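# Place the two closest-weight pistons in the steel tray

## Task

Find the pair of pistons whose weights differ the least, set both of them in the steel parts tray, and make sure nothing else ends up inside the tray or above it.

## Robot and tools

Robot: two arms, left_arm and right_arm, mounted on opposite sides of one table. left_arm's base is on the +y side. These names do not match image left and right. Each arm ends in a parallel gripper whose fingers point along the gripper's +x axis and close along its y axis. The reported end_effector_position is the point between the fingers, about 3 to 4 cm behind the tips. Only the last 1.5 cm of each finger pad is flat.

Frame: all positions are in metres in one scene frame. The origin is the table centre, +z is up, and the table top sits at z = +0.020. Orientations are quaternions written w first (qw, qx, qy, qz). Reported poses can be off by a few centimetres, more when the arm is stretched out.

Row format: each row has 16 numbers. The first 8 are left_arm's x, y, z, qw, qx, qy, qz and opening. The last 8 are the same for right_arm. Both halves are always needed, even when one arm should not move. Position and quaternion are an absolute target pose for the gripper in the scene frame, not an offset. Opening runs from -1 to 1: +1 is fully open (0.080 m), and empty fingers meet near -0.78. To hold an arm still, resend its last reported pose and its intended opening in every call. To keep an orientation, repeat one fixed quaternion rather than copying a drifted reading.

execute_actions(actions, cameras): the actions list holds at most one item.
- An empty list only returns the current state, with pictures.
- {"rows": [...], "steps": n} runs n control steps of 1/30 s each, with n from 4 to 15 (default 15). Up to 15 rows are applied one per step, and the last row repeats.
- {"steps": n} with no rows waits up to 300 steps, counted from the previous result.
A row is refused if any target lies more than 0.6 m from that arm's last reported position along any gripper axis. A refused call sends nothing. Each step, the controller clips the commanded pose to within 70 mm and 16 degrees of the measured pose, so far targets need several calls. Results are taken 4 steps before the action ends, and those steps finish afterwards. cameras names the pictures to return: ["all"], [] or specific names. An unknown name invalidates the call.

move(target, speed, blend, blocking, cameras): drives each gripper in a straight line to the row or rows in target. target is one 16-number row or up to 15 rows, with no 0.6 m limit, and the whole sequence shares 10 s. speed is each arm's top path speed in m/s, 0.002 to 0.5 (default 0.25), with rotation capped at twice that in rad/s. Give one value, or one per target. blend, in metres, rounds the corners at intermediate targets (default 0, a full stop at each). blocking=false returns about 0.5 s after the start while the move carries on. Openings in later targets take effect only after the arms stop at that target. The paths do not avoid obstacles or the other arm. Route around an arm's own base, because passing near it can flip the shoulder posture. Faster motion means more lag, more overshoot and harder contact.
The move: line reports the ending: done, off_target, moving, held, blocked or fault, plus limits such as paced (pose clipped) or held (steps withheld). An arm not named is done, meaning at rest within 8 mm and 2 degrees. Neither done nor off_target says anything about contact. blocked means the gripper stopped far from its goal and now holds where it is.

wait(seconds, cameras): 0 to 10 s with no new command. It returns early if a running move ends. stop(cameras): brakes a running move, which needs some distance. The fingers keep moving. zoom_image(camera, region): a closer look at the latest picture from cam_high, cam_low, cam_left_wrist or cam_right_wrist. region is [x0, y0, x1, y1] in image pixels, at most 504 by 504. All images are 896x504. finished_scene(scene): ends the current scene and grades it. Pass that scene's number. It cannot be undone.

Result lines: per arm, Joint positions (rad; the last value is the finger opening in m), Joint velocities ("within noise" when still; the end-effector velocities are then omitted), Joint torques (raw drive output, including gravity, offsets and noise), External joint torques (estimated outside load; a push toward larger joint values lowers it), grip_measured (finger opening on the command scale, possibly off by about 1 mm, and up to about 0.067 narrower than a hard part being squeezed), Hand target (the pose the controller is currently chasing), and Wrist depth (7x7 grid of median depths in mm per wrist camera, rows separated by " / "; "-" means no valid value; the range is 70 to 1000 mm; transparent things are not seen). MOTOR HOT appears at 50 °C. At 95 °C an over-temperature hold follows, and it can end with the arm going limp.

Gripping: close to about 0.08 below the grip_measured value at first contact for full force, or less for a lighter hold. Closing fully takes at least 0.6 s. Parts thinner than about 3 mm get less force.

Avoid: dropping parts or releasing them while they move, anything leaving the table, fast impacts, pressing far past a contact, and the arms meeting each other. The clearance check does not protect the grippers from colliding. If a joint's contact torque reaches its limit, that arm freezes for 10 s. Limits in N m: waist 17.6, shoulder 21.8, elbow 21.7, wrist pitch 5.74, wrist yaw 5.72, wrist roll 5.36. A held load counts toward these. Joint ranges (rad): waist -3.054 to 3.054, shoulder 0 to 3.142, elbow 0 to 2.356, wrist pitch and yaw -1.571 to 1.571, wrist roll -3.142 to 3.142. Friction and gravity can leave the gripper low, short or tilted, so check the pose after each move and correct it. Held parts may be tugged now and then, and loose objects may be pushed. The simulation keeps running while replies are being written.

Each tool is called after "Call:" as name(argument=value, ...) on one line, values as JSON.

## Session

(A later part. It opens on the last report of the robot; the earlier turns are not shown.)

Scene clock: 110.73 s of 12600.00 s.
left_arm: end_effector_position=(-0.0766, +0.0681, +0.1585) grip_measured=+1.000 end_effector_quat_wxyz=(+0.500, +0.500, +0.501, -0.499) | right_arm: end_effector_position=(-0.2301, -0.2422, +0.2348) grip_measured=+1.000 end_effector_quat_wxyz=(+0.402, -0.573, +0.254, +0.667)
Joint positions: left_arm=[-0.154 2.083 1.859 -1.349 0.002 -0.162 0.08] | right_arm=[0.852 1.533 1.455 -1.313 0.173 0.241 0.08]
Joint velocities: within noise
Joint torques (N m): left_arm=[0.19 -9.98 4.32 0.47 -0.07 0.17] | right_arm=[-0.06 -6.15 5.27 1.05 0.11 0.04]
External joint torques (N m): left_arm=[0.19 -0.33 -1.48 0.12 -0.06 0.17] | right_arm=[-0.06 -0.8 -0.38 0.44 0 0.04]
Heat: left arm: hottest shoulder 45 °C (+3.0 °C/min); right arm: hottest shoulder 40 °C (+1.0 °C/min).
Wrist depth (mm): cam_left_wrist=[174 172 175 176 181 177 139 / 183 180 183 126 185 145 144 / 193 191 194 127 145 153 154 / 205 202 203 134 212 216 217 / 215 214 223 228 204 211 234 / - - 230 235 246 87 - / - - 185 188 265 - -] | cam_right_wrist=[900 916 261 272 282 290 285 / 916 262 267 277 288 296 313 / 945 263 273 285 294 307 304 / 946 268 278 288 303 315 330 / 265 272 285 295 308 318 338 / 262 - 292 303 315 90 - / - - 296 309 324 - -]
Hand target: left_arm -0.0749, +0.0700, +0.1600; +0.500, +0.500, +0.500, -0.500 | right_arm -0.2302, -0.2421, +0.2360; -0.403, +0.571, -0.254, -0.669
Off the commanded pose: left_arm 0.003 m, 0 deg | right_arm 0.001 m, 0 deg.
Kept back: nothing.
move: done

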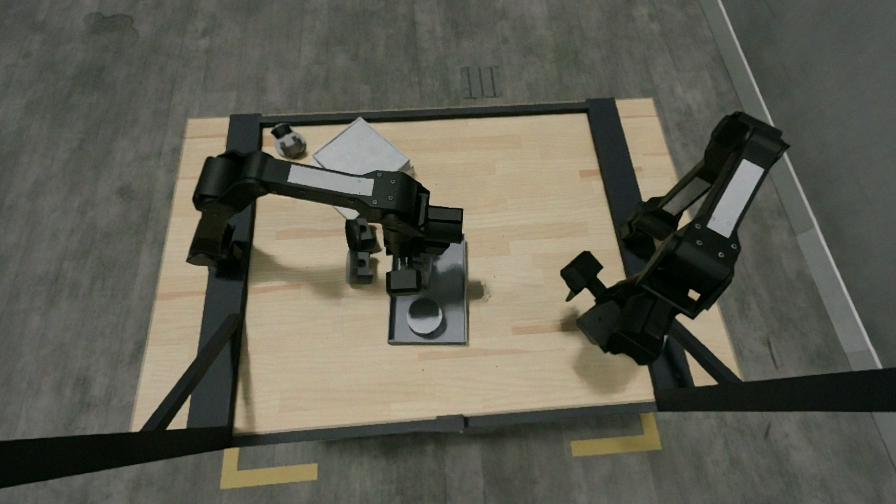

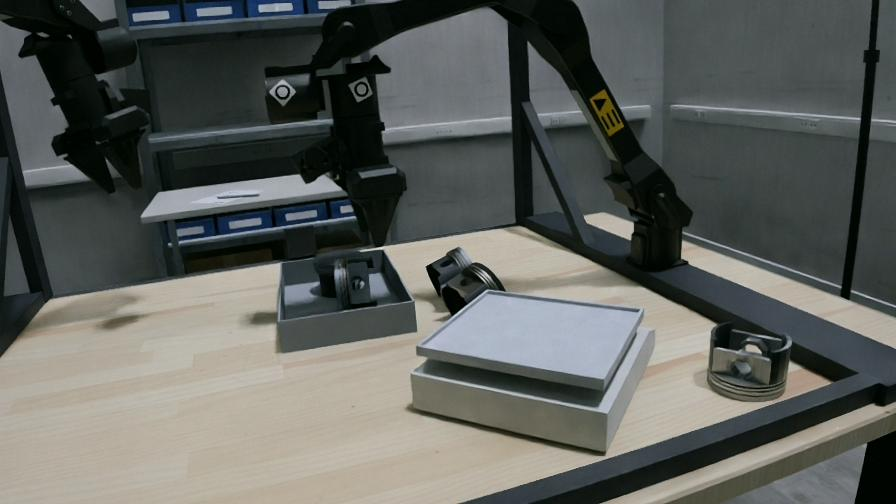

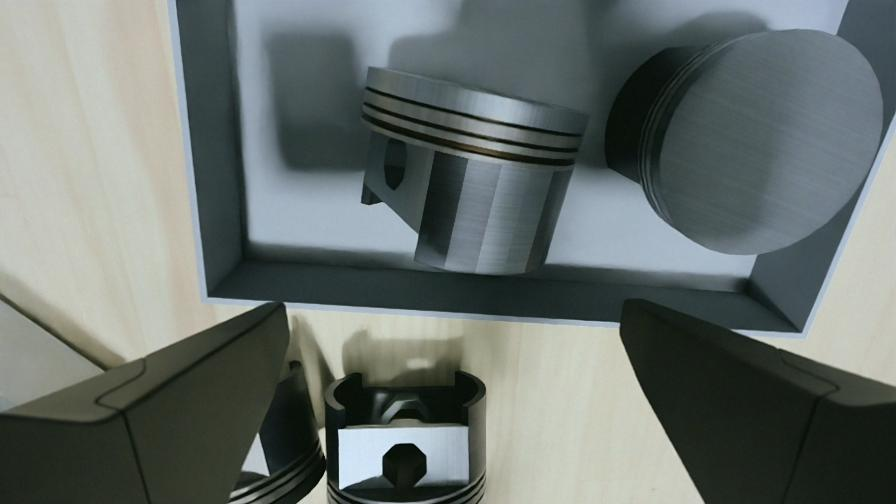

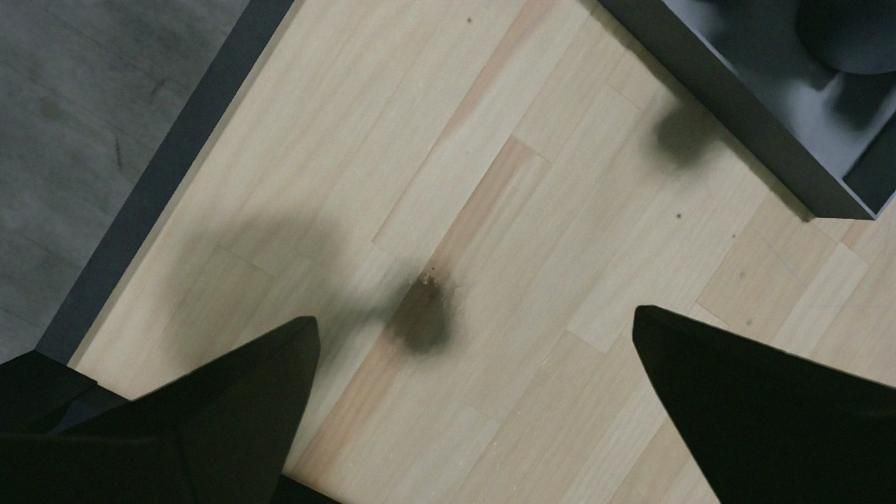

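Call:
move(target=[-0.081, 0.057, 0.132, 0.4402, 0.5534, 0.4402, -0.5534, 0.8, -0.2302, -0.2421, 0.2360, 0.403, -0.571, 0.254, 0.669, 1], speed=0.15, cameras=["cam_left_wrist"])

Scene clock: 112.73 s of 12600.00 s.
left_arm: end_effector_position=(-0.0800, +0.0549, +0.1396) grip_measured=+0.803 end_effector_quat_wxyz=(+0.447, +0.546, +0.438, -0.557) | right_arm: end_effector_position=(-0.2301, -0.2422, +0.2348) grip_measured=+1.000 end_effector_quat_wxyz=(+0.402, -0.573, +0.254, +0.667)
Joint positions: left_arm=[-0.158 2.121 1.842 -1.271 0.002 0.056 0.071] | right_arm=[0.852 1.533 1.455 -1.313 0.173 0.241 0.08]
Joint velocities: within noise
Joint torques (N m): left_arm=[-0.38 -7.49 4.5 0.51 -0.05 0.15] | right_arm=[0.06 -6.04 5.45 1.02 0.12 0.05]
External joint torques (N m): left_arm=[-0.38 2.46 -1.35 0.12 -0.05 0.15] | right_arm=[0.05 -0.65 -0.23 0.41 0 0.04]
Heat: left arm: hottest shoulder 45 °C (+3.0 °C/min); right arm: hottest shoulder 40 °C (+1.0 °C/min).
Wrist depth (mm): cam_left_wrist=[125 156 159 159 162 125 119 / 161 162 166 166 167 126 127 / 173 170 173 108 163 132 134 / 183 177 184 111 187 196 172 / 194 170 193 121 171 181 211 / - - 176 216 218 - - / - - 221 218 230 - -] | cam_right_wrist=[899 914 263 272 282 290 285 / 928 261 266 277 289 295 313 / 943 262 273 283 295 308 304 / 937 268 278 288 302 316 332 / 265 271 286 296 306 318 338 / 262 - 291 301 316 90 - / - - 296 310 323 - -]
Hand target: left_arm -0.0809, +0.0571, +0.1320; +0.440, +0.554, +0.440, -0.553 | right_arm -0.2302, -0.2421, +0.2360; -0.403, +0.571, -0.254, -0.669
Off the commanded pose: left_arm 0.008 m, 1 deg | right_arm 0.001 m, 0 deg.
Kept back: nothing.
move: done
Images, in order (width x height): cam_left_wrist 896x504.

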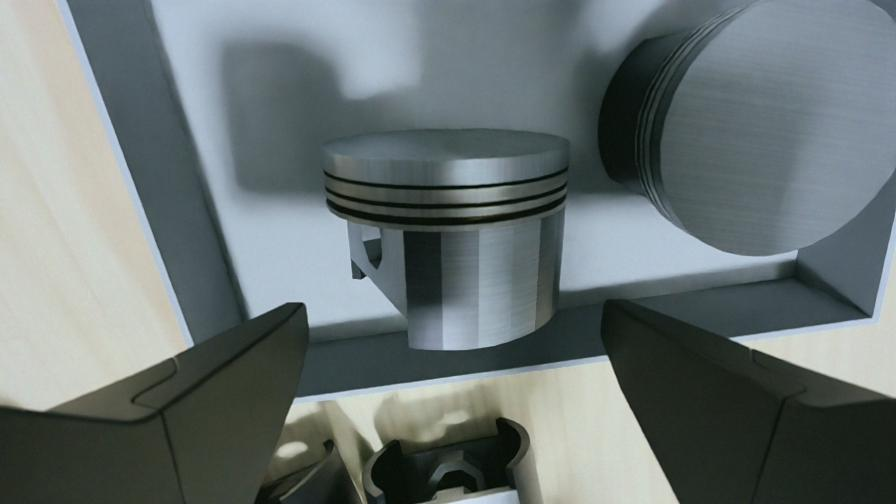

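Call:
move(target=[-0.078, 0.060, 0.074, 0.4402, 0.5534, 0.4402, -0.5534, 0.8, -0.2302, -0.2421, 0.2360, 0.403, -0.571, 0.254, 0.669, 1], speed=0.1, cameras=["cam_left_wrist"])

Scene clock: 115.00 s of 12600.00 s.
left_arm: end_effector_position=(-0.0796, +0.0573, +0.0807) grip_measured=+0.803 end_effector_quat_wxyz=(+0.445, +0.548, +0.437, -0.558) | right_arm: end_effector_position=(-0.2301, -0.2422, +0.2348) grip_measured=+1.000 end_effector_quat_wxyz=(+0.402, -0.573, +0.254, +0.667)
Joint positions: left_arm=[-0.158 2.15 1.65 -1.052 0.002 0.062 0.071] | right_arm=[0.852 1.533 1.455 -1.313 0.173 0.241 0.08]
Joint velocities: within noise
Joint torques (N m): left_arm=[0.14 -7.67 4.28 0.49 -0.06 0.15] | right_arm=[0.05 -6.18 5.34 1.05 0.14 0.03]
External joint torques (N m): left_arm=[0.13 2.19 -1.32 0.11 -0.05 0.15] | right_arm=[0.05 -0.77 -0.37 0.43 0.03 0.03]
Heat: left arm: hottest shoulder 46 °C (+4.0 °C/min); right arm: hottest shoulder 40 °C (+1.0 °C/min).
Wrist depth (mm): cam_left_wrist=[104 104 105 106 109 109 - / 109 109 111 112 115 112 - / 114 - - - 89 107 - / - 121 - - - - 79 / - 128 - - - 136 140 / - - - - - - - / - - - - - - -] | cam_right_wrist=[902 930 261 270 281 289 286 / 919 261 267 277 290 297 312 / 951 263 273 282 296 307 304 / 928 268 278 288 304 315 332 / 266 272 285 297 305 318 339 / 262 - 292 303 315 90 - / - - 295 310 323 - -]
Hand target: left_arm -0.0780, +0.0600, +0.0741; +0.440, +0.553, +0.440, -0.553 | right_arm -0.2302, -0.2421, +0.2360; -0.403, +0.571, -0.254, -0.669
Off the commanded pose: left_arm 0.007 m, 1 deg | right_arm 0.001 m, 0 deg.
Kept back: nothing.
move: done
Images, in order (width x height): cam_left_wrist 896x504.

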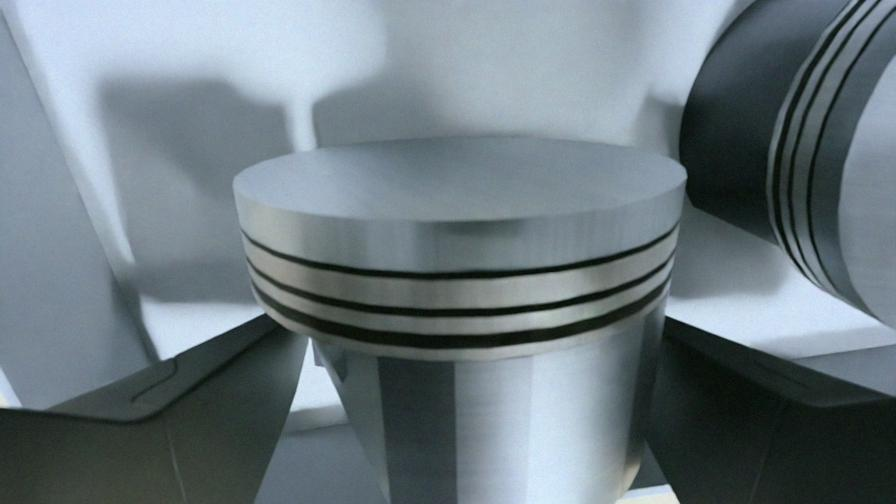

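Call:
move(target=[-0.078, 0.060, 0.074, 0.4402, 0.5534, 0.4402, -0.5534, 0.15, -0.2302, -0.2421, 0.2360, 0.403, -0.571, 0.254, 0.669, 1], speed=0.1, cameras=["cam_left_wrist"])

Scene clock: 115.93 s of 12600.00 s.
left_arm: end_effector_position=(-0.0788, +0.0570, +0.0807) grip_measured=+0.312 end_effector_quat_wxyz=(+0.446, +0.548, +0.436, -0.557) | right_arm: end_effector_position=(-0.2301, -0.2422, +0.2348) grip_measured=+1.000 end_effector_quat_wxyz=(+0.402, -0.573, +0.254, +0.667)
Joint positions: left_arm=[-0.157 2.15 1.65 -1.052 -0.002 0.062 0.049] | right_arm=[0.852 1.533 1.455 -1.313 0.173 0.241 0.08]
Joint velocities: within noise
Joint torques (N m): left_arm=[0.07 -7.71 4.33 0.48 0.1 0.15] | right_arm=[-0.03 -5.91 5.44 1.01 0.12 0.02]
External joint torques (N m): left_arm=[0.07 2.19 -1.32 0.09 0.1 0.15] | right_arm=[-0.06 -0.5 -0.26 0.4 0.01 0.01]
Heat: left arm: hottest shoulder 46 °C (+5.0 °C/min); right arm: hottest shoulder 40 °C (+1.0 °C/min).
Wrist depth (mm): cam_left_wrist=[104 104 105 106 108 109 90 / 110 109 111 112 113 112 - / 114 115 - - - 110 - / - 122 - - - - - / - 129 - - - 137 140 / - - - - - - 136 / - - - - - - -] | cam_right_wrist=[906 930 262 271 282 291 283 / 934 262 267 277 287 297 313 / 935 263 274 282 295 307 303 / 945 269 279 289 301 314 329 / 264 272 284 297 307 318 338 / 263 - 292 301 314 90 - / - - 296 309 325 - -]
Hand target: left_arm -0.0781, +0.0600, +0.0741; +0.440, +0.553, +0.440, -0.553 | right_arm -0.2302, -0.2421, +0.2360; -0.403, +0.571, -0.254, -0.669
Off the commanded pose: left_arm 0.007 m, 1 deg | right_arm 0.001 m, 0 deg.
Kept back: nothing.
move: done
Images, in order (width x height): cam_left_wrist 896x504.

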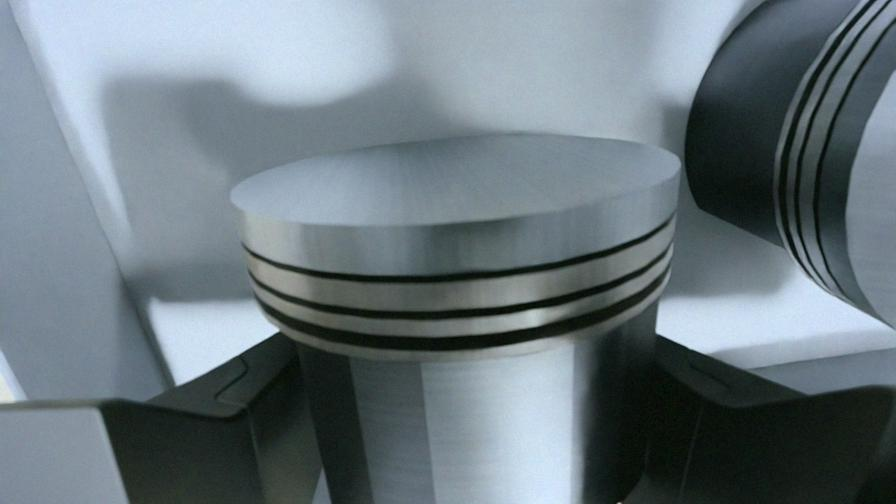

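Call:
move(target=[[-0.078, 0.060, 0.15, 0.4402, 0.5534, 0.4402, -0.5534, 0.15, -0.2302, -0.2421, 0.2360, 0.403, -0.571, 0.254, 0.669, 1],[-0.17, 0.21, 0.16, 0.7071, 0, 0.7071, 0, 0.15, -0.2302, -0.2421, 0.2360, 0.403, -0.571, 0.254, 0.669, 1],[-0.17, 0.21, 0.084, 0.7071, 0, 0.7071, 0, 0.15, -0.2302, -0.2421, 0.2360, 0.403, -0.571, 0.254, 0.669, 1],[-0.17, 0.21, 0.0755, 0.7071, 0, 0.7071, 0, 0.15, -0.2302, -0.2421, 0.2360, 0.403, -0.571, 0.254, 0.669, 1]], speed=[0.2,0.3,0.15,0.04], blend=[0.02,0.02,0.003,0], cameras=["cam_low","cam_left_wrist"])

Scene clock: 120.73 s of 12600.00 s.
left_arm: end_effector_position=(-0.1704, +0.2074, +0.0790) grip_measured=+0.313 end_effector_quat_wxyz=(+0.705, -0.004, +0.710, -0.004) | right_arm: end_effector_position=(-0.2301, -0.2422, +0.2348) grip_measured=+1.000 end_effector_quat_wxyz=(+0.402, -0.573, +0.254, +0.667)
Joint positions: left_arm=[-0.546 1.758 1.09 -0.89 0.001 -2.121 0.049] | right_arm=[0.852 1.533 1.455 -1.313 0.173 0.241 0.08]
Joint velocities: within noise
Joint torques (N m): left_arm=[-0.39 -5.11 4.17 0.38 -0.07 -0.14] | right_arm=[0.02 -6.21 5.52 0.99 0.14 0.05]
External joint torques (N m): left_arm=[-0.42 1.58 -1.08 0.09 -0.02 -0.13] | right_arm=[-0.01 -0.79 -0.23 0.35 0.03 0.04]
Heat: left arm: hottest shoulder 46 °C (+5.0 °C/min); right arm: hottest shoulder 40 °C (+1.0 °C/min).
Wrist depth (mm): cam_left_wrist=[108 108 109 111 111 112 112 / - 114 115 115 116 118 117 / 120 119 - - - 124 123 / 126 127 - - - 132 130 / 135 136 - - - 139 120 / - - - - - - 114 / - - - - - - -] | cam_right_wrist=[897 934 260 271 283 291 303 / 930 261 266 276 288 295 314 / 944 263 273 283 295 307 305 / 944 267 278 288 303 316 331 / 265 272 284 295 307 319 339 / 262 - 292 302 314 90 - / - - 298 310 323 - -]
Hand target: left_arm -0.1700, +0.2100, +0.0755; +0.707, +0.000, +0.707, +0.000 | right_arm -0.2302, -0.2421, +0.2360; -0.403, +0.571, -0.254, -0.669
Off the commanded pose: left_arm 0.004 m, 1 deg | right_arm 0.001 m, 0 deg.
Kept back: nothing.
move: done
Images, in order (width x height): cam_low 896x504, cam_left_wrist 896x504.

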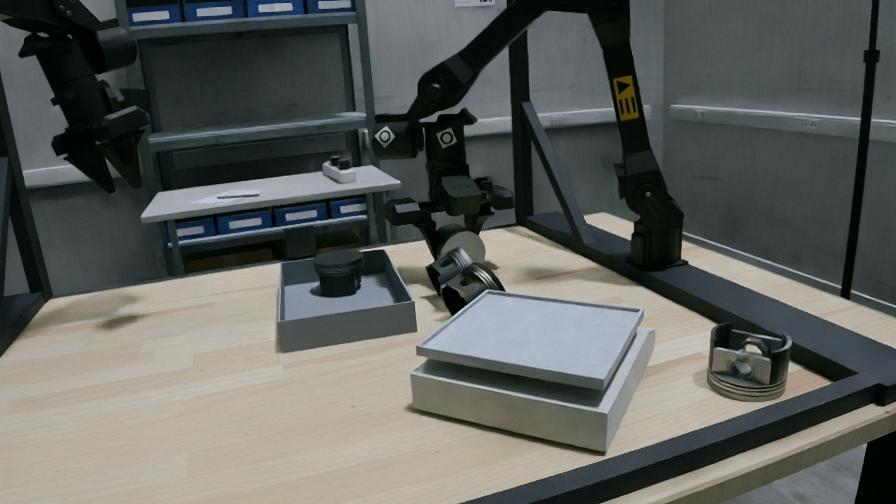

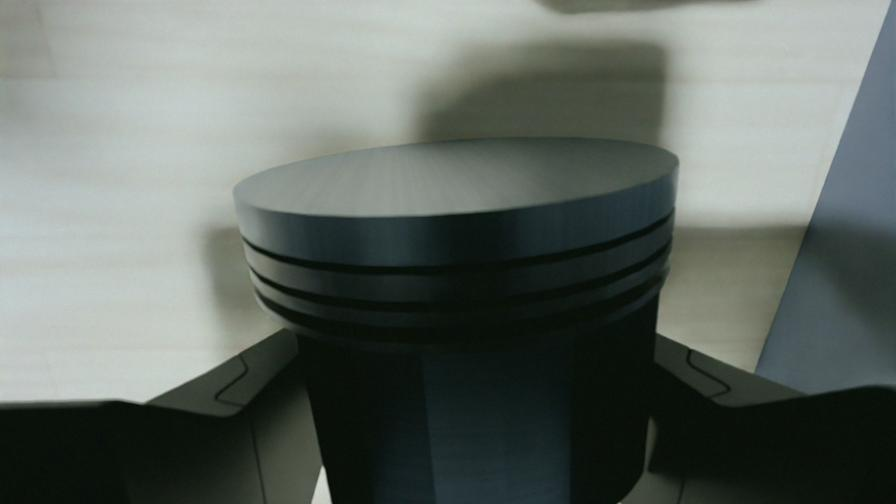

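Call:
move(target=[[-0.17, 0.21, 0.073, 0.7071, 0, 0.7071, 0, 0.15, -0.2302, -0.2421, 0.2360, 0.403, -0.571, 0.254, 0.669, 1],[-0.17, 0.21, 0.074, 0.7071, 0, 0.7071, 0, 0.9, -0.2302, -0.2421, 0.2360, 0.403, -0.571, 0.254, 0.669, 1],[-0.17, 0.21, 0.15, 0.7071, 0, 0.7071, 0, 1, -0.2302, -0.2421, 0.2360, 0.403, -0.571, 0.254, 0.669, 1]], speed=[0.04,0.04,0.15], cameras=["cam_high","cam_left_wrist"])

Scene clock: 123.90 s of 12600.00 s.
left_arm: end_effector_position=(-0.1683, +0.2110, +0.1470) grip_measured=+1.000 end_effector_quat_wxyz=(+0.709, +0.003, +0.706, +0.003) | right_arm: end_effector_position=(-0.2301, -0.2422, +0.2348) grip_measured=+1.000 end_effector_quat_wxyz=(+0.402, -0.573, +0.254, +0.667)
Joint positions: left_arm=[-0.546 1.686 1.288 -1.183 0.001 -2.122 0.08] | right_arm=[0.852 1.533 1.455 -1.313 0.173 0.241 0.08]
Joint velocities: within noise
Joint torques (N m): left_arm=[-0.36 -6.11 6.33 0.19 -0.06 -0.13] | right_arm=[-0.05 -6 5.43 1.04 0.15 0.02]
External joint torques (N m): left_arm=[-0.35 0.43 0.67 -0.07 -0.02 -0.13] | right_arm=[-0.05 -0.58 -0.25 0.44 0.03 0.02]
Heat: left arm: hottest shoulder 46 °C (+5.0 °C/min); right arm: hottest shoulder 40 °C (+1.0 °C/min).
Wrist depth (mm): cam_left_wrist=[171 171 173 173 174 173 173 / 180 181 181 180 183 180 182 / 189 190 189 122 193 189 188 / 199 200 201 127 203 199 186 / 211 208 213 217 213 195 174 / - - 226 228 230 87 - / - - 242 242 245 - -] | cam_right_wrist=[905 911 262 272 283 290 303 / 926 261 267 277 289 296 311 / 935 264 273 282 294 308 303 / 950 268 279 289 301 315 331 / 265 272 285 296 307 317 338 / 261 - 291 302 314 90 - / - - 296 309 323 - -]
Hand target: left_arm -0.1700, +0.2100, +0.1500; +0.707, +0.000, +0.707, +0.000 | right_arm -0.2302, -0.2421, +0.2360; -0.403, +0.571, -0.254, -0.669
Off the commanded pose: left_arm 0.004 m, 1 deg | right_arm 0.001 m, 0 deg.
Kept back: nothing.
move: done
Images, in order (width x height): cam_high 896x504, cam_left_wrist 896x504.

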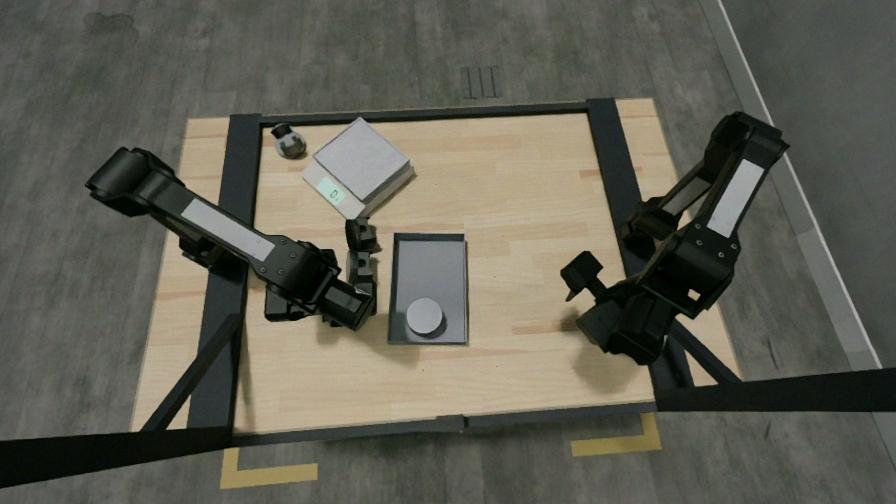

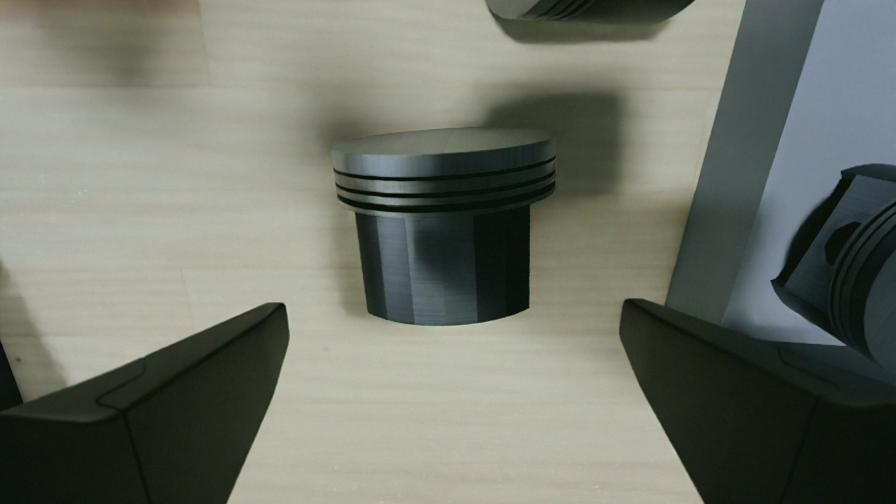

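Call:
move(target=[[-0.14, 0.20, 0.17, 0.6088, 0.3596, 0.6088, -0.3596, 1, -0.2302, -0.2421, 0.2360, 0.403, -0.571, 0.254, 0.669, 1],[-0.055, 0.165, 0.15, 0.5, 0.5, 0.5, -0.5, 1, -0.2302, -0.2421, 0.2360, 0.403, -0.571, 0.254, 0.669, 1]], speed=0.3, blend=[0.03,0], cameras=["cam_low","cam_left_wrist"])

Call:
zoom_image(camera="cam_low", region=[400, 200, 560, 330])

Scene clock: 127.30 s of 12600.00 s.
left_arm: end_effector_position=(-0.0561, +0.1636, +0.1548) grip_measured=+1.000 end_effector_quat_wxyz=(+0.504, +0.495, +0.497, -0.504) | right_arm: end_effector_position=(-0.2301, -0.2422, +0.2348) grip_measured=+1.000 end_effector_quat_wxyz=(+0.402, -0.573, +0.254, +0.667)
Joint positions: left_arm=[-0.139 1.684 1.317 -1.187 0 -0.146 0.08] | right_arm=[0.852 1.533 1.455 -1.313 0.173 0.241 0.08]
Joint velocities: within noise
Joint torques (N m): left_arm=[0.24 -4.69 4.68 0.5 0 0.15] | right_arm=[0.03 -6.1 5.33 1.04 0.14 0.05]
External joint torques (N m): left_arm=[0.21 1.97 -1.06 0.14 0.02 0.15] | right_arm=[0 -0.76 -0.31 0.43 0.03 0.05]
Heat: left arm: hottest shoulder 46 °C (+5.1 °C/min); right arm: hottest shoulder 40 °C (+1.0 °C/min).
Wrist depth (mm): cam_left_wrist=[174 176 179 176 178 180 182 / 183 185 187 188 191 195 196 / 184 191 165 197 199 204 207 / 170 148 151 152 212 216 220 / 181 138 217 152 222 185 233 / - - 235 239 240 87 - / - - 250 253 259 - -] | cam_right_wrist=[907 928 262 272 282 291 304 / 925 262 266 277 289 296 312 / 942 262 273 283 295 306 304 / 933 268 278 288 301 315 332 / 267 270 285 296 306 319 340 / 261 - 292 303 315 90 - / - - 296 309 323 - -]
Hand target: left_arm -0.0550, +0.1650, +0.1501; +0.500, +0.500, +0.500, -0.500 | right_arm -0.2302, -0.2421, +0.2360; -0.403, +0.571, -0.254, -0.669
Off the commanded pose: left_arm 0.005 m, 1 deg | right_arm 0.001 m, 0 deg.
Kept back: nothing.
move: done
Images, in order (width x height): cam_low 896x504, cam_left_wrist 896x504.

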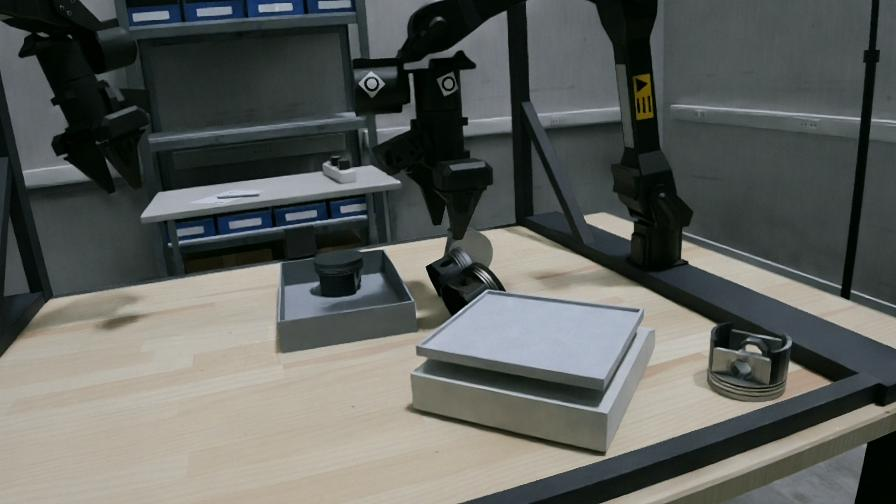

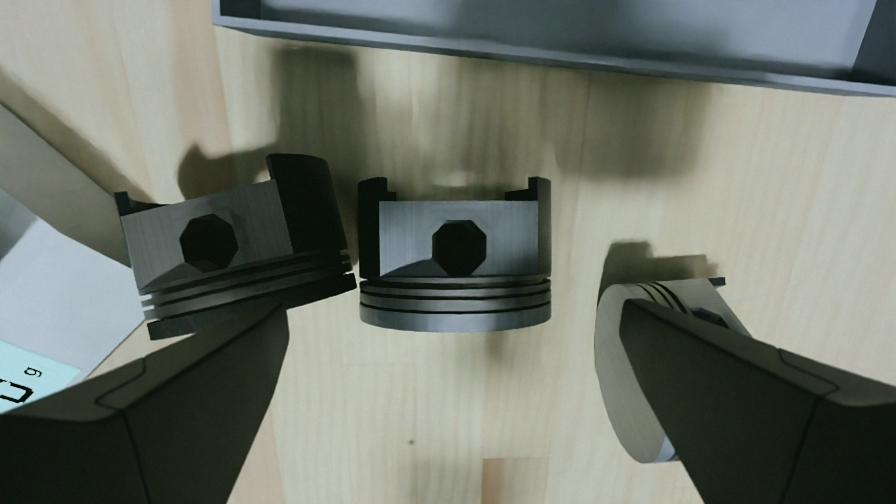

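Scaled by 3.150.

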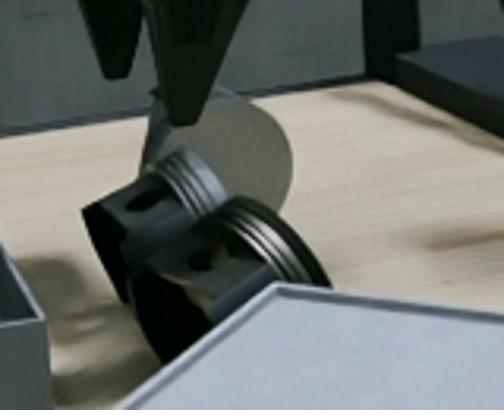

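Call:
move(target=[[-0.0575, 0.158, 0.15, 0.7044, 0.0617, 0.7044, 0.0617, 0.8, -0.2302, -0.2421, 0.2360, 0.403, -0.571, 0.254, 0.669, 1]], speed=0.3, cameras=["cam_low","cam_left_wrist"])

Call:
zoom_image(camera="cam_low", region=[400, 200, 560, 330])

Scene clock: 132.43 s of 12600.00 s.
left_arm: end_effector_position=(-0.0581, +0.1598, +0.1514) grip_measured=+0.803 end_effector_quat_wxyz=(+0.705, +0.063, +0.704, +0.057) | right_arm: end_effector_position=(-0.2301, -0.2422, +0.2348) grip_measured=+1.000 end_effector_quat_wxyz=(+0.402, -0.573, +0.254, +0.667)
Joint positions: left_arm=[-0.133 1.853 1.496 -1.381 0.021 -1.699 0.071] | right_arm=[0.852 1.533 1.455 -1.313 0.173 0.241 0.08]
Joint velocities: within noise
Joint torques (N m): left_arm=[0.28 -5.42 6.08 -0.03 0.07 -0.14] | right_arm=[0.05 -6.15 5.3 1.07 0.1 0.03]
External joint torques (N m): left_arm=[0.27 2.22 0.63 -0.04 0.11 -0.13] | right_arm=[0.01 -0.74 -0.41 0.45 0 0.03]
Heat: left arm: hottest shoulder 45 °C (+4.0 °C/min); right arm: hottest shoulder 40 °C (+1.0 °C/min).
Wrist depth (mm): cam_left_wrist=[199 192 185 124 169 163 157 / 212 203 195 141 179 169 165 / 223 215 206 141 188 178 174 / 238 229 219 137 198 187 183 / 255 241 229 156 206 195 192 / - - 198 232 228 - - / - - 173 249 239 - -] | cam_right_wrist=[899 936 261 273 282 289 303 / 901 260 266 278 289 296 313 / 940 263 272 283 295 309 304 / 949 267 277 288 302 316 329 / 265 271 286 295 307 319 339 / 262 - 293 303 314 90 - / - - 298 308 324 - -]
Hand target: left_arm -0.0576, +0.1580, +0.1500; +0.704, +0.062, +0.704, +0.062 | right_arm -0.2302, -0.2421, +0.2360; -0.403, +0.571, -0.254, -0.669
Off the commanded pose: left_arm 0.002 m, 1 deg | right_arm 0.001 m, 0 deg.
Kept back: nothing.
move: done
Images, in order (width x height): cam_low 896x504, cam_left_wrist 896x504.

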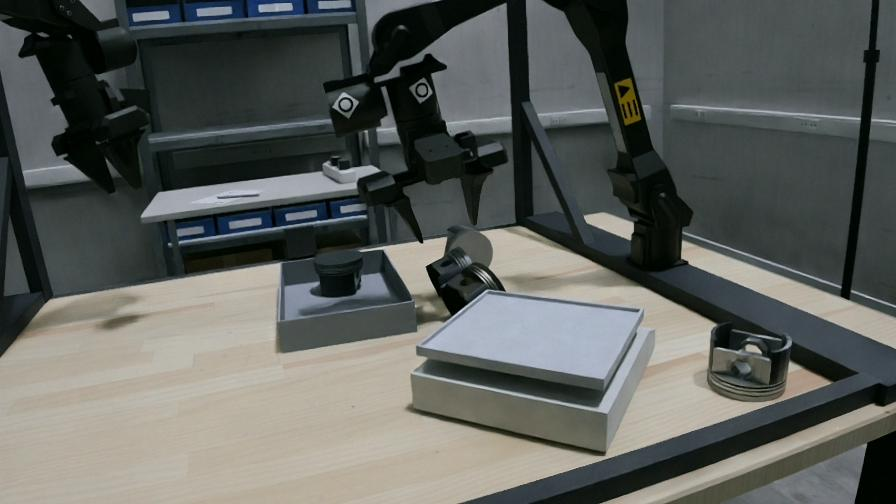

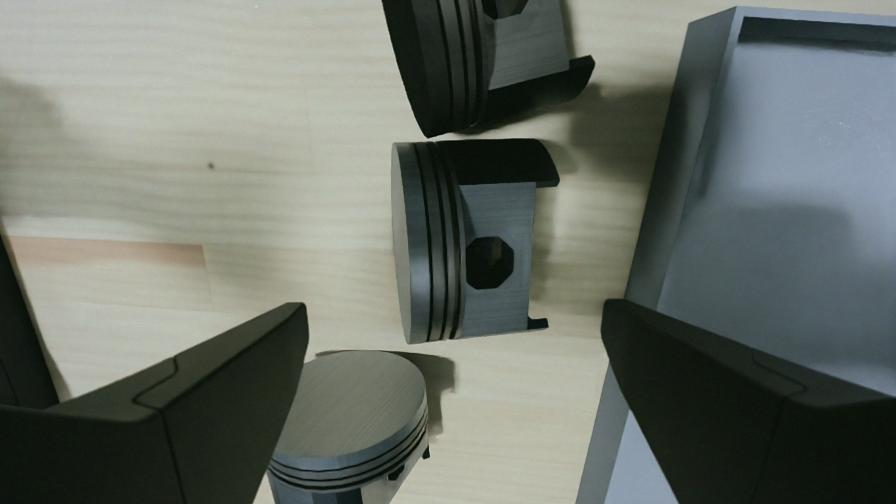

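Scaled by 3.150.

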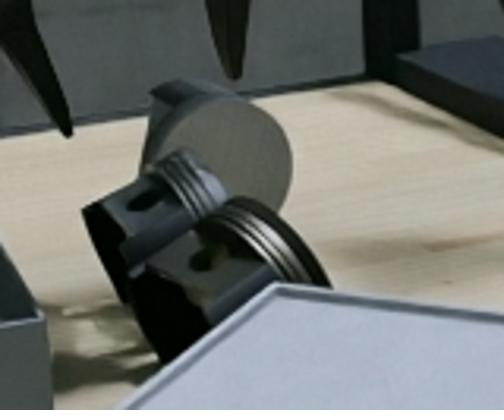

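Call:
move(target=[[-0.057, 0.147, 0.1454, 0.6974, 0.1167, 0.6974, 0.1167, 0.8, -0.2302, -0.2421, 0.2360, 0.403, -0.571, 0.254, 0.669, 1],[-0.057, 0.1585, 0.112, 0.6974, 0.1167, 0.6974, 0.1167, 0.8, -0.2302, -0.2421, 0.2360, 0.403, -0.571, 0.254, 0.669, 1]], speed=[0.2,0.1], cameras=["cam_low","cam_left_wrist"])

Call:
zoom_image(camera="cam_low", region=[400, 200, 560, 330])

Scene clock: 134.43 s of 12600.00 s.
left_arm: end_effector_position=(-0.0569, +0.1561, +0.1136) grip_measured=+0.803 end_effector_quat_wxyz=(+0.699, +0.114, +0.697, +0.114) | right_arm: end_effector_position=(-0.2301, -0.2422, +0.2348) grip_measured=+1.000 end_effector_quat_wxyz=(+0.402, -0.573, +0.254, +0.667)
Joint positions: left_arm=[-0.119 2.022 1.543 -1.413 0.038 -1.69 0.071] | right_arm=[0.852 1.533 1.455 -1.313 0.173 0.241 0.08]
Joint velocities: within noise
Joint torques (N m): left_arm=[-0.05 -7.69 3.6 -0.08 0.09 0.04] | right_arm=[0.07 -6.16 5.2 1.02 0.16 0.04]
External joint torques (N m): left_arm=[-0.04 0.77 -1.49 0.16 0.11 0.05] | right_arm=[0.13 -0.73 -0.46 0.44 0.04 0.03]
Heat: left arm: hottest shoulder 45 °C (+4.0 °C/min); right arm: hottest shoulder 40 °C (+0.0 °C/min).
Wrist depth (mm): cam_left_wrist=[191 174 161 - - 127 116 / 203 184 170 94 139 133 119 / 216 197 180 114 142 139 125 / 233 212 192 107 154 145 133 / 253 224 199 104 161 131 140 / - - 192 122 178 - - / - - 162 204 189 - -] | cam_right_wrist=[906 911 262 272 281 291 303 / 928 261 266 276 289 296 312 / 936 263 273 283 295 308 304 / 955 268 278 289 303 315 332 / 264 271 284 297 308 317 340 / 262 - 293 301 314 90 - / - - 297 310 323 - -]
Hand target: left_arm -0.0570, +0.1585, +0.1121; +0.697, +0.117, +0.697, +0.117 | right_arm -0.2302, -0.2421, +0.2360; -0.403, +0.571, -0.254, -0.669
Off the commanded pose: left_arm 0.003 m, 0 deg | right_arm 0.001 m, 0 deg.
Kept back: nothing.
move: done
Images, in order (width x height): cam_low 896x504, cam_left_wrist 896x504.

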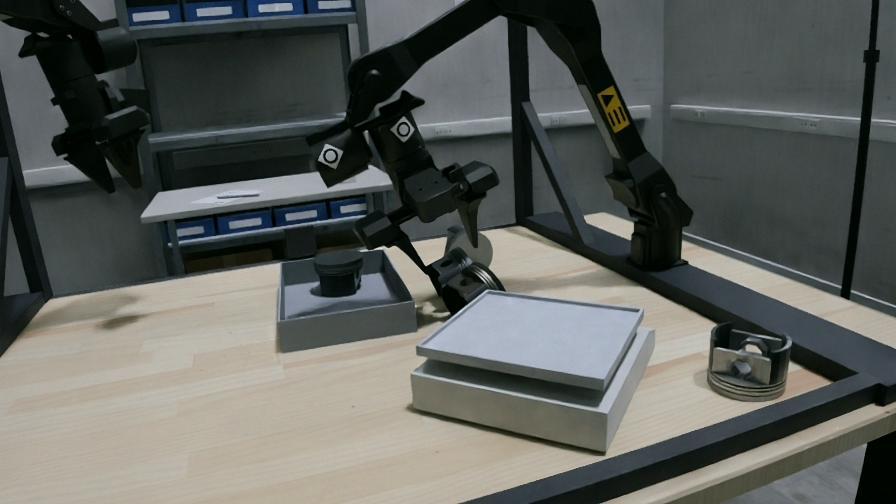

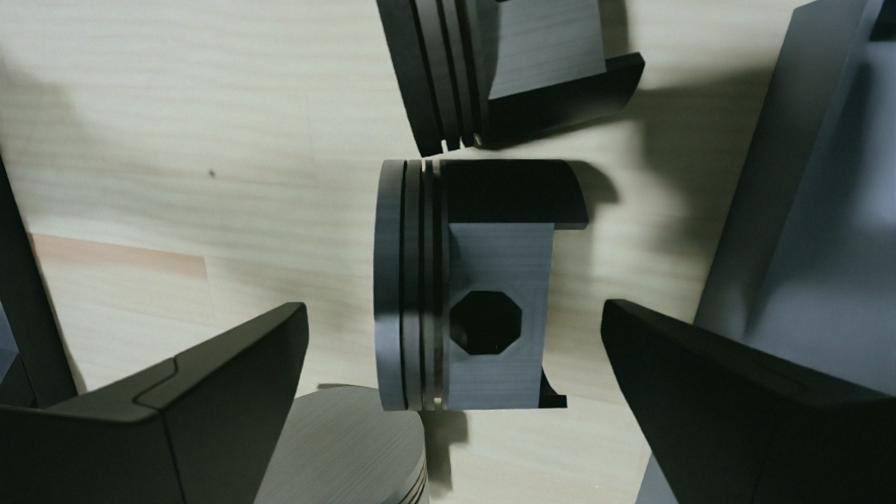

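Scaled by 3.150.

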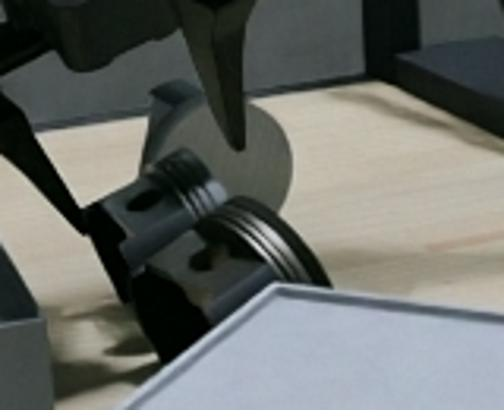

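Call:
move(target=[[-0.057, 0.165, 0.0955, 0.6974, 0.1167, 0.6974, 0.1167, 0.8, -0.2302, -0.2421, 0.2360, 0.403, -0.571, 0.254, 0.669, 1],[-0.057, 0.165, 0.0955, 0.6974, 0.1167, 0.6974, 0.1167, 0.1, -0.2302, -0.2421, 0.2360, 0.403, -0.571, 0.254, 0.669, 1]], speed=[0.06,0.1], cameras=["cam_low","cam_left_wrist"])

Call:
zoom_image(camera="cam_low", region=[400, 200, 560, 330])

Scene clock: 136.07 s of 12600.00 s.
left_arm: end_effector_position=(-0.0562, +0.1623, +0.0951) grip_measured=+0.115 end_effector_quat_wxyz=(+0.698, +0.115, +0.697, +0.116) | right_arm: end_effector_position=(-0.2301, -0.2422, +0.2348) grip_measured=+1.000 end_effector_quat_wxyz=(+0.402, -0.573, +0.254, +0.667)
Joint positions: left_arm=[-0.119 2.022 1.465 -1.34 0.039 -1.69 0.04] | right_arm=[0.852 1.533 1.455 -1.313 0.173 0.241 0.08]
Joint velocities: within noise
Joint torques (N m): left_arm=[-0.27 -8.27 3.47 -0.18 0.08 -0.03] | right_arm=[-0.02 -6.12 5.37 1.02 0.13 0.05]
External joint torques (N m): left_arm=[-0.27 0 -1.45 0.08 0.1 -0.02] | right_arm=[-0.07 -0.65 -0.36 0.41 0.02 0.04]
Heat: left arm: hottest shoulder 45 °C (+4.1 °C/min); right arm: hottest shoulder 40 °C (+0.0 °C/min).
Wrist depth (mm): cam_left_wrist=[166 155 - - - 112 104 / 178 163 151 - - 116 104 / 192 174 157 105 129 122 108 / 206 186 172 - 133 128 109 / 224 201 - - 94 136 117 / 245 - - 101 99 - - / - - - 105 103 - -] | cam_right_wrist=[896 927 262 271 280 290 303 / 915 262 267 278 289 294 314 / 943 261 272 284 294 308 303 / 952 267 278 288 300 314 331 / 265 271 284 295 309 318 341 / 263 - 290 302 314 90 - / - - 298 308 323 - -]
Hand target: left_arm -0.0570, +0.1650, +0.0955; +0.697, +0.117, +0.697, +0.117 | right_arm -0.2302, -0.2421, +0.2360; -0.403, +0.571, -0.254, -0.669
Off the commanded pose: left_arm 0.003 m, 0 deg | right_arm 0.001 m, 0 deg.
Kept back: nothing.
move: done
Images, in order (width x height): cam_low 896x504, cam_left_wrist 896x504.

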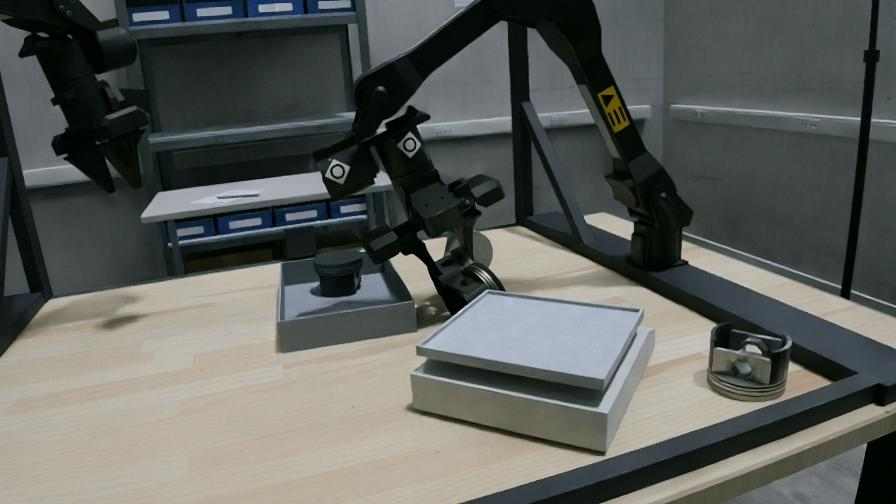

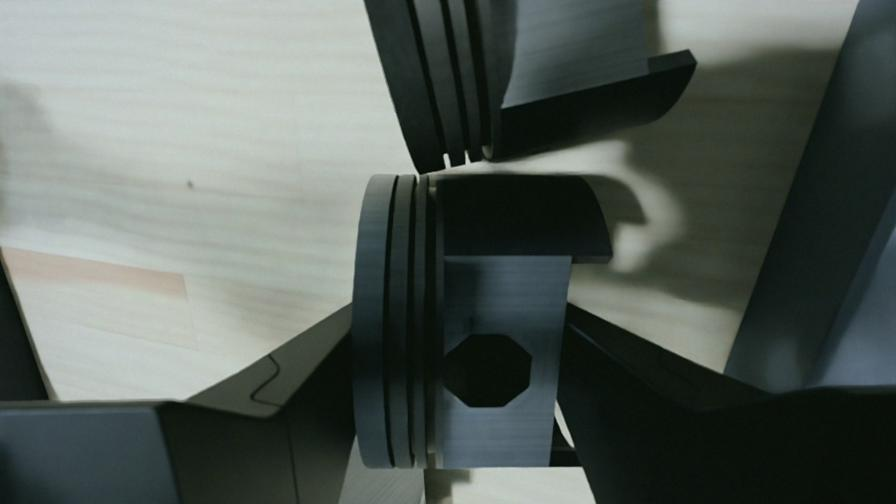

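Scaled by 3.150.

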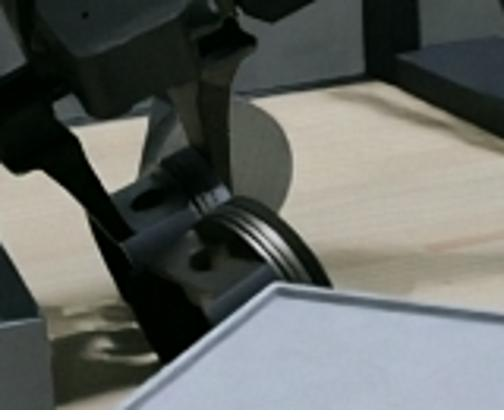

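Call:
move(target=[[-0.057, 0.165, 0.16, 0.6974, 0.1167, 0.6974, 0.1167, 0.0, -0.2302, -0.2421, 0.2360, 0.403, -0.571, 0.254, 0.669, 1],[-0.047, 0.03, 0.16, 0.6974, 0.1167, 0.6974, 0.1167, 0.0, -0.2302, -0.2421, 0.2360, 0.403, -0.571, 0.254, 0.669, 1],[-0.047, 0.03, 0.112, 0.6974, 0.1167, 0.6974, 0.1167, 0.0, -0.2302, -0.2421, 0.2360, 0.403, -0.571, 0.254, 0.669, 1]], speed=[0.12,0.25,0.1], blend=[0.01,0.01,0])

Call:
zoom_image(camera="cam_low", region=[260, 200, 500, 360])

Scene clock: 138.40 s of 12600.00 s.
left_arm: end_effector_position=(-0.0478, +0.0320, +0.1118) grip_measured=+0.101 end_effector_quat_wxyz=(+0.699, +0.062, +0.709, +0.066) | right_arm: end_effector_position=(-0.2301, -0.2422, +0.2348) grip_measured=+1.000 end_effector_quat_wxyz=(+0.402, -0.573, +0.254, +0.667)
Joint positions: left_arm=[-0.067 2.436 2.245 -1.561 0.027 -1.646 0.04] | right_arm=[0.852 1.533 1.455 -1.313 0.173 0.241 0.08]
Joint velocities: within noise
Joint torques (N m): left_arm=[0.08 -9.66 6.37 -0.14 -0.12 0.14] | right_arm=[0.03 -6.2 5.41 1.06 0.14 0.04]
External joint torques (N m): left_arm=[0.09 1.51 1.04 -0.09 -0.09 0.15] | right_arm=[0.04 -0.78 -0.28 0.45 0.02 0.04]
Heat: left arm: hottest shoulder 46 °C (+5.1 °C/min); right arm: hottest shoulder 40 °C (+0.0 °C/min).
Wrist depth (mm): cam_left_wrist=[146 150 140 135 130 125 121 / 126 157 144 141 135 130 124 / 176 168 150 145 140 136 130 / 188 180 143 - 147 144 128 / 203 193 - - 94 151 125 / 212 - - 101 100 - 128 / - - - 178 103 - -] | cam_right_wrist=[901 936 261 271 282 291 300 / 921 261 267 278 289 296 310 / 937 263 273 282 296 308 303 / 939 268 279 290 302 316 333 / 265 272 285 297 306 318 337 / 262 - 291 303 316 90 - / - - 296 311 322 - -]
Hand target: left_arm -0.0469, +0.0304, +0.1117; +0.700, +0.063, +0.708, +0.064 | right_arm -0.2302, -0.2421, +0.2360; -0.403, +0.571, -0.254, -0.669
Off the commanded pose: left_arm 0.002 m, 9 deg | right_arm 0.001 m, 0 deg.
joint sent to its limit (left arm) — joint 4 (wrist pitch), lower limit.
Kept back: nothing.
move: off_target (left_arm)

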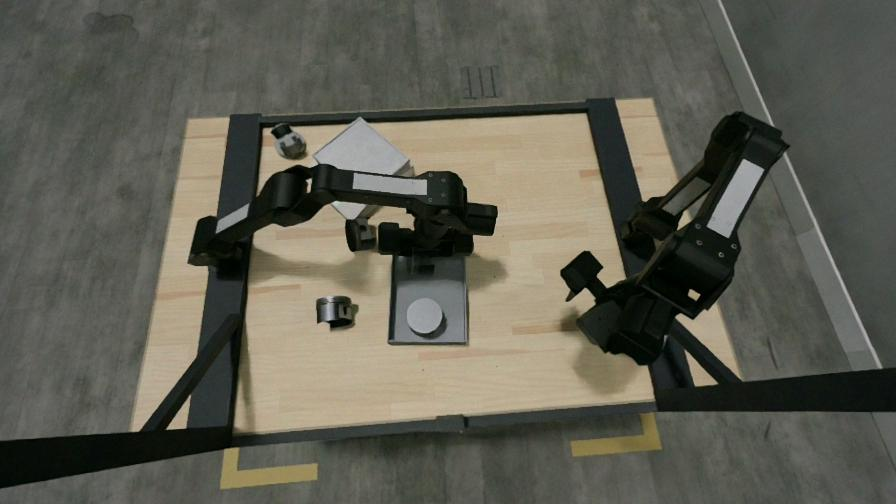

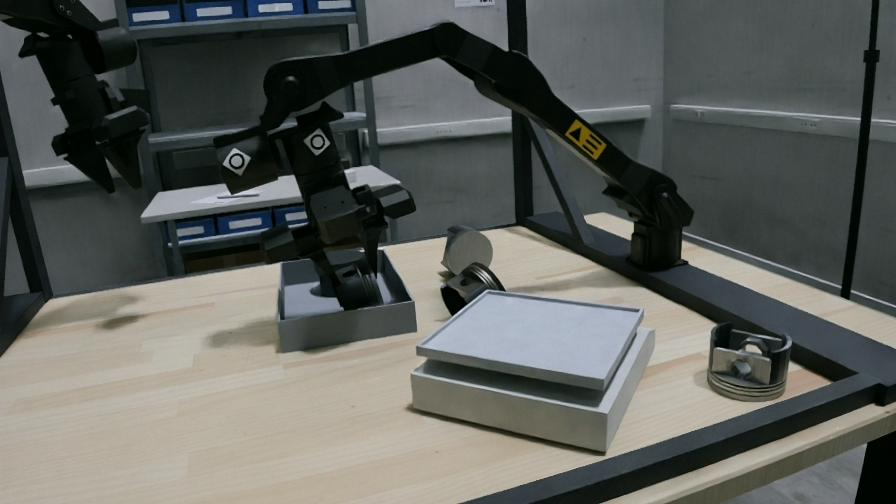

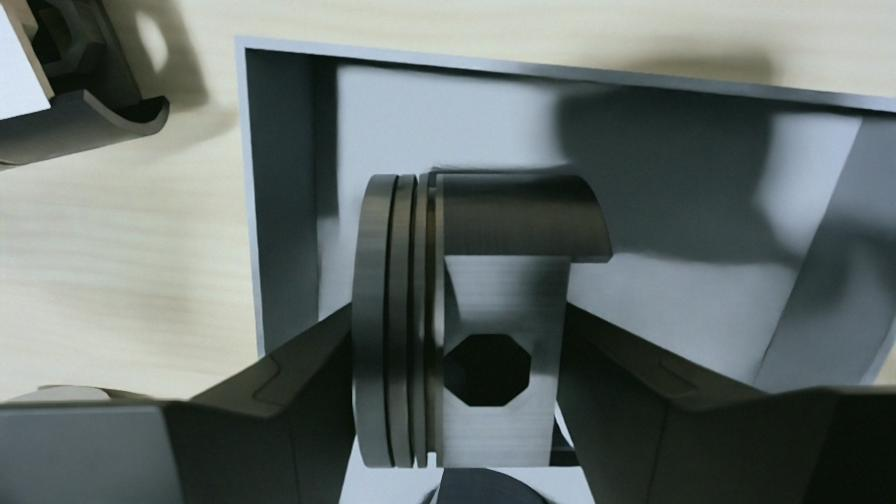

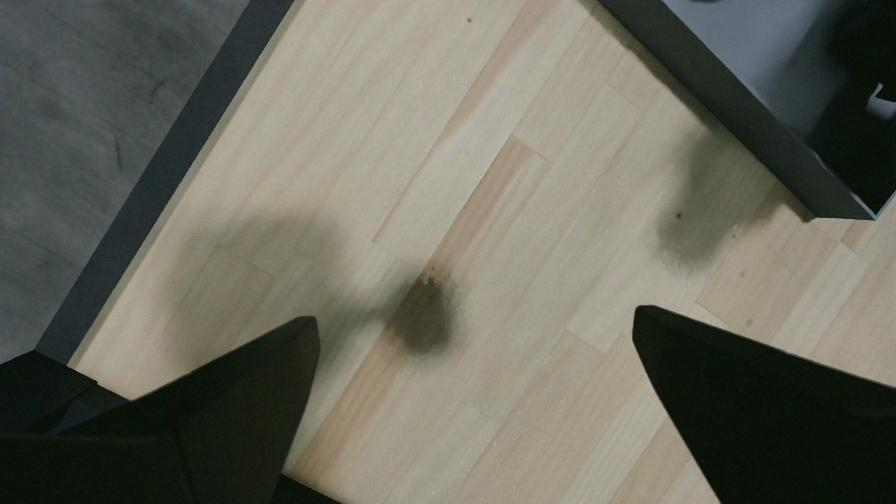

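Scaled by 2.100.

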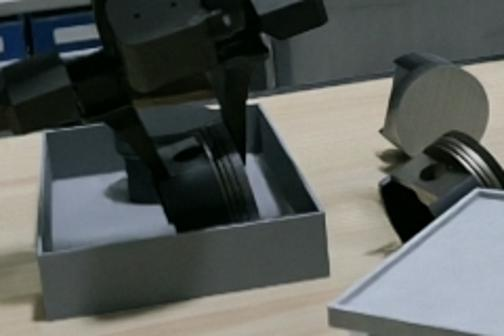

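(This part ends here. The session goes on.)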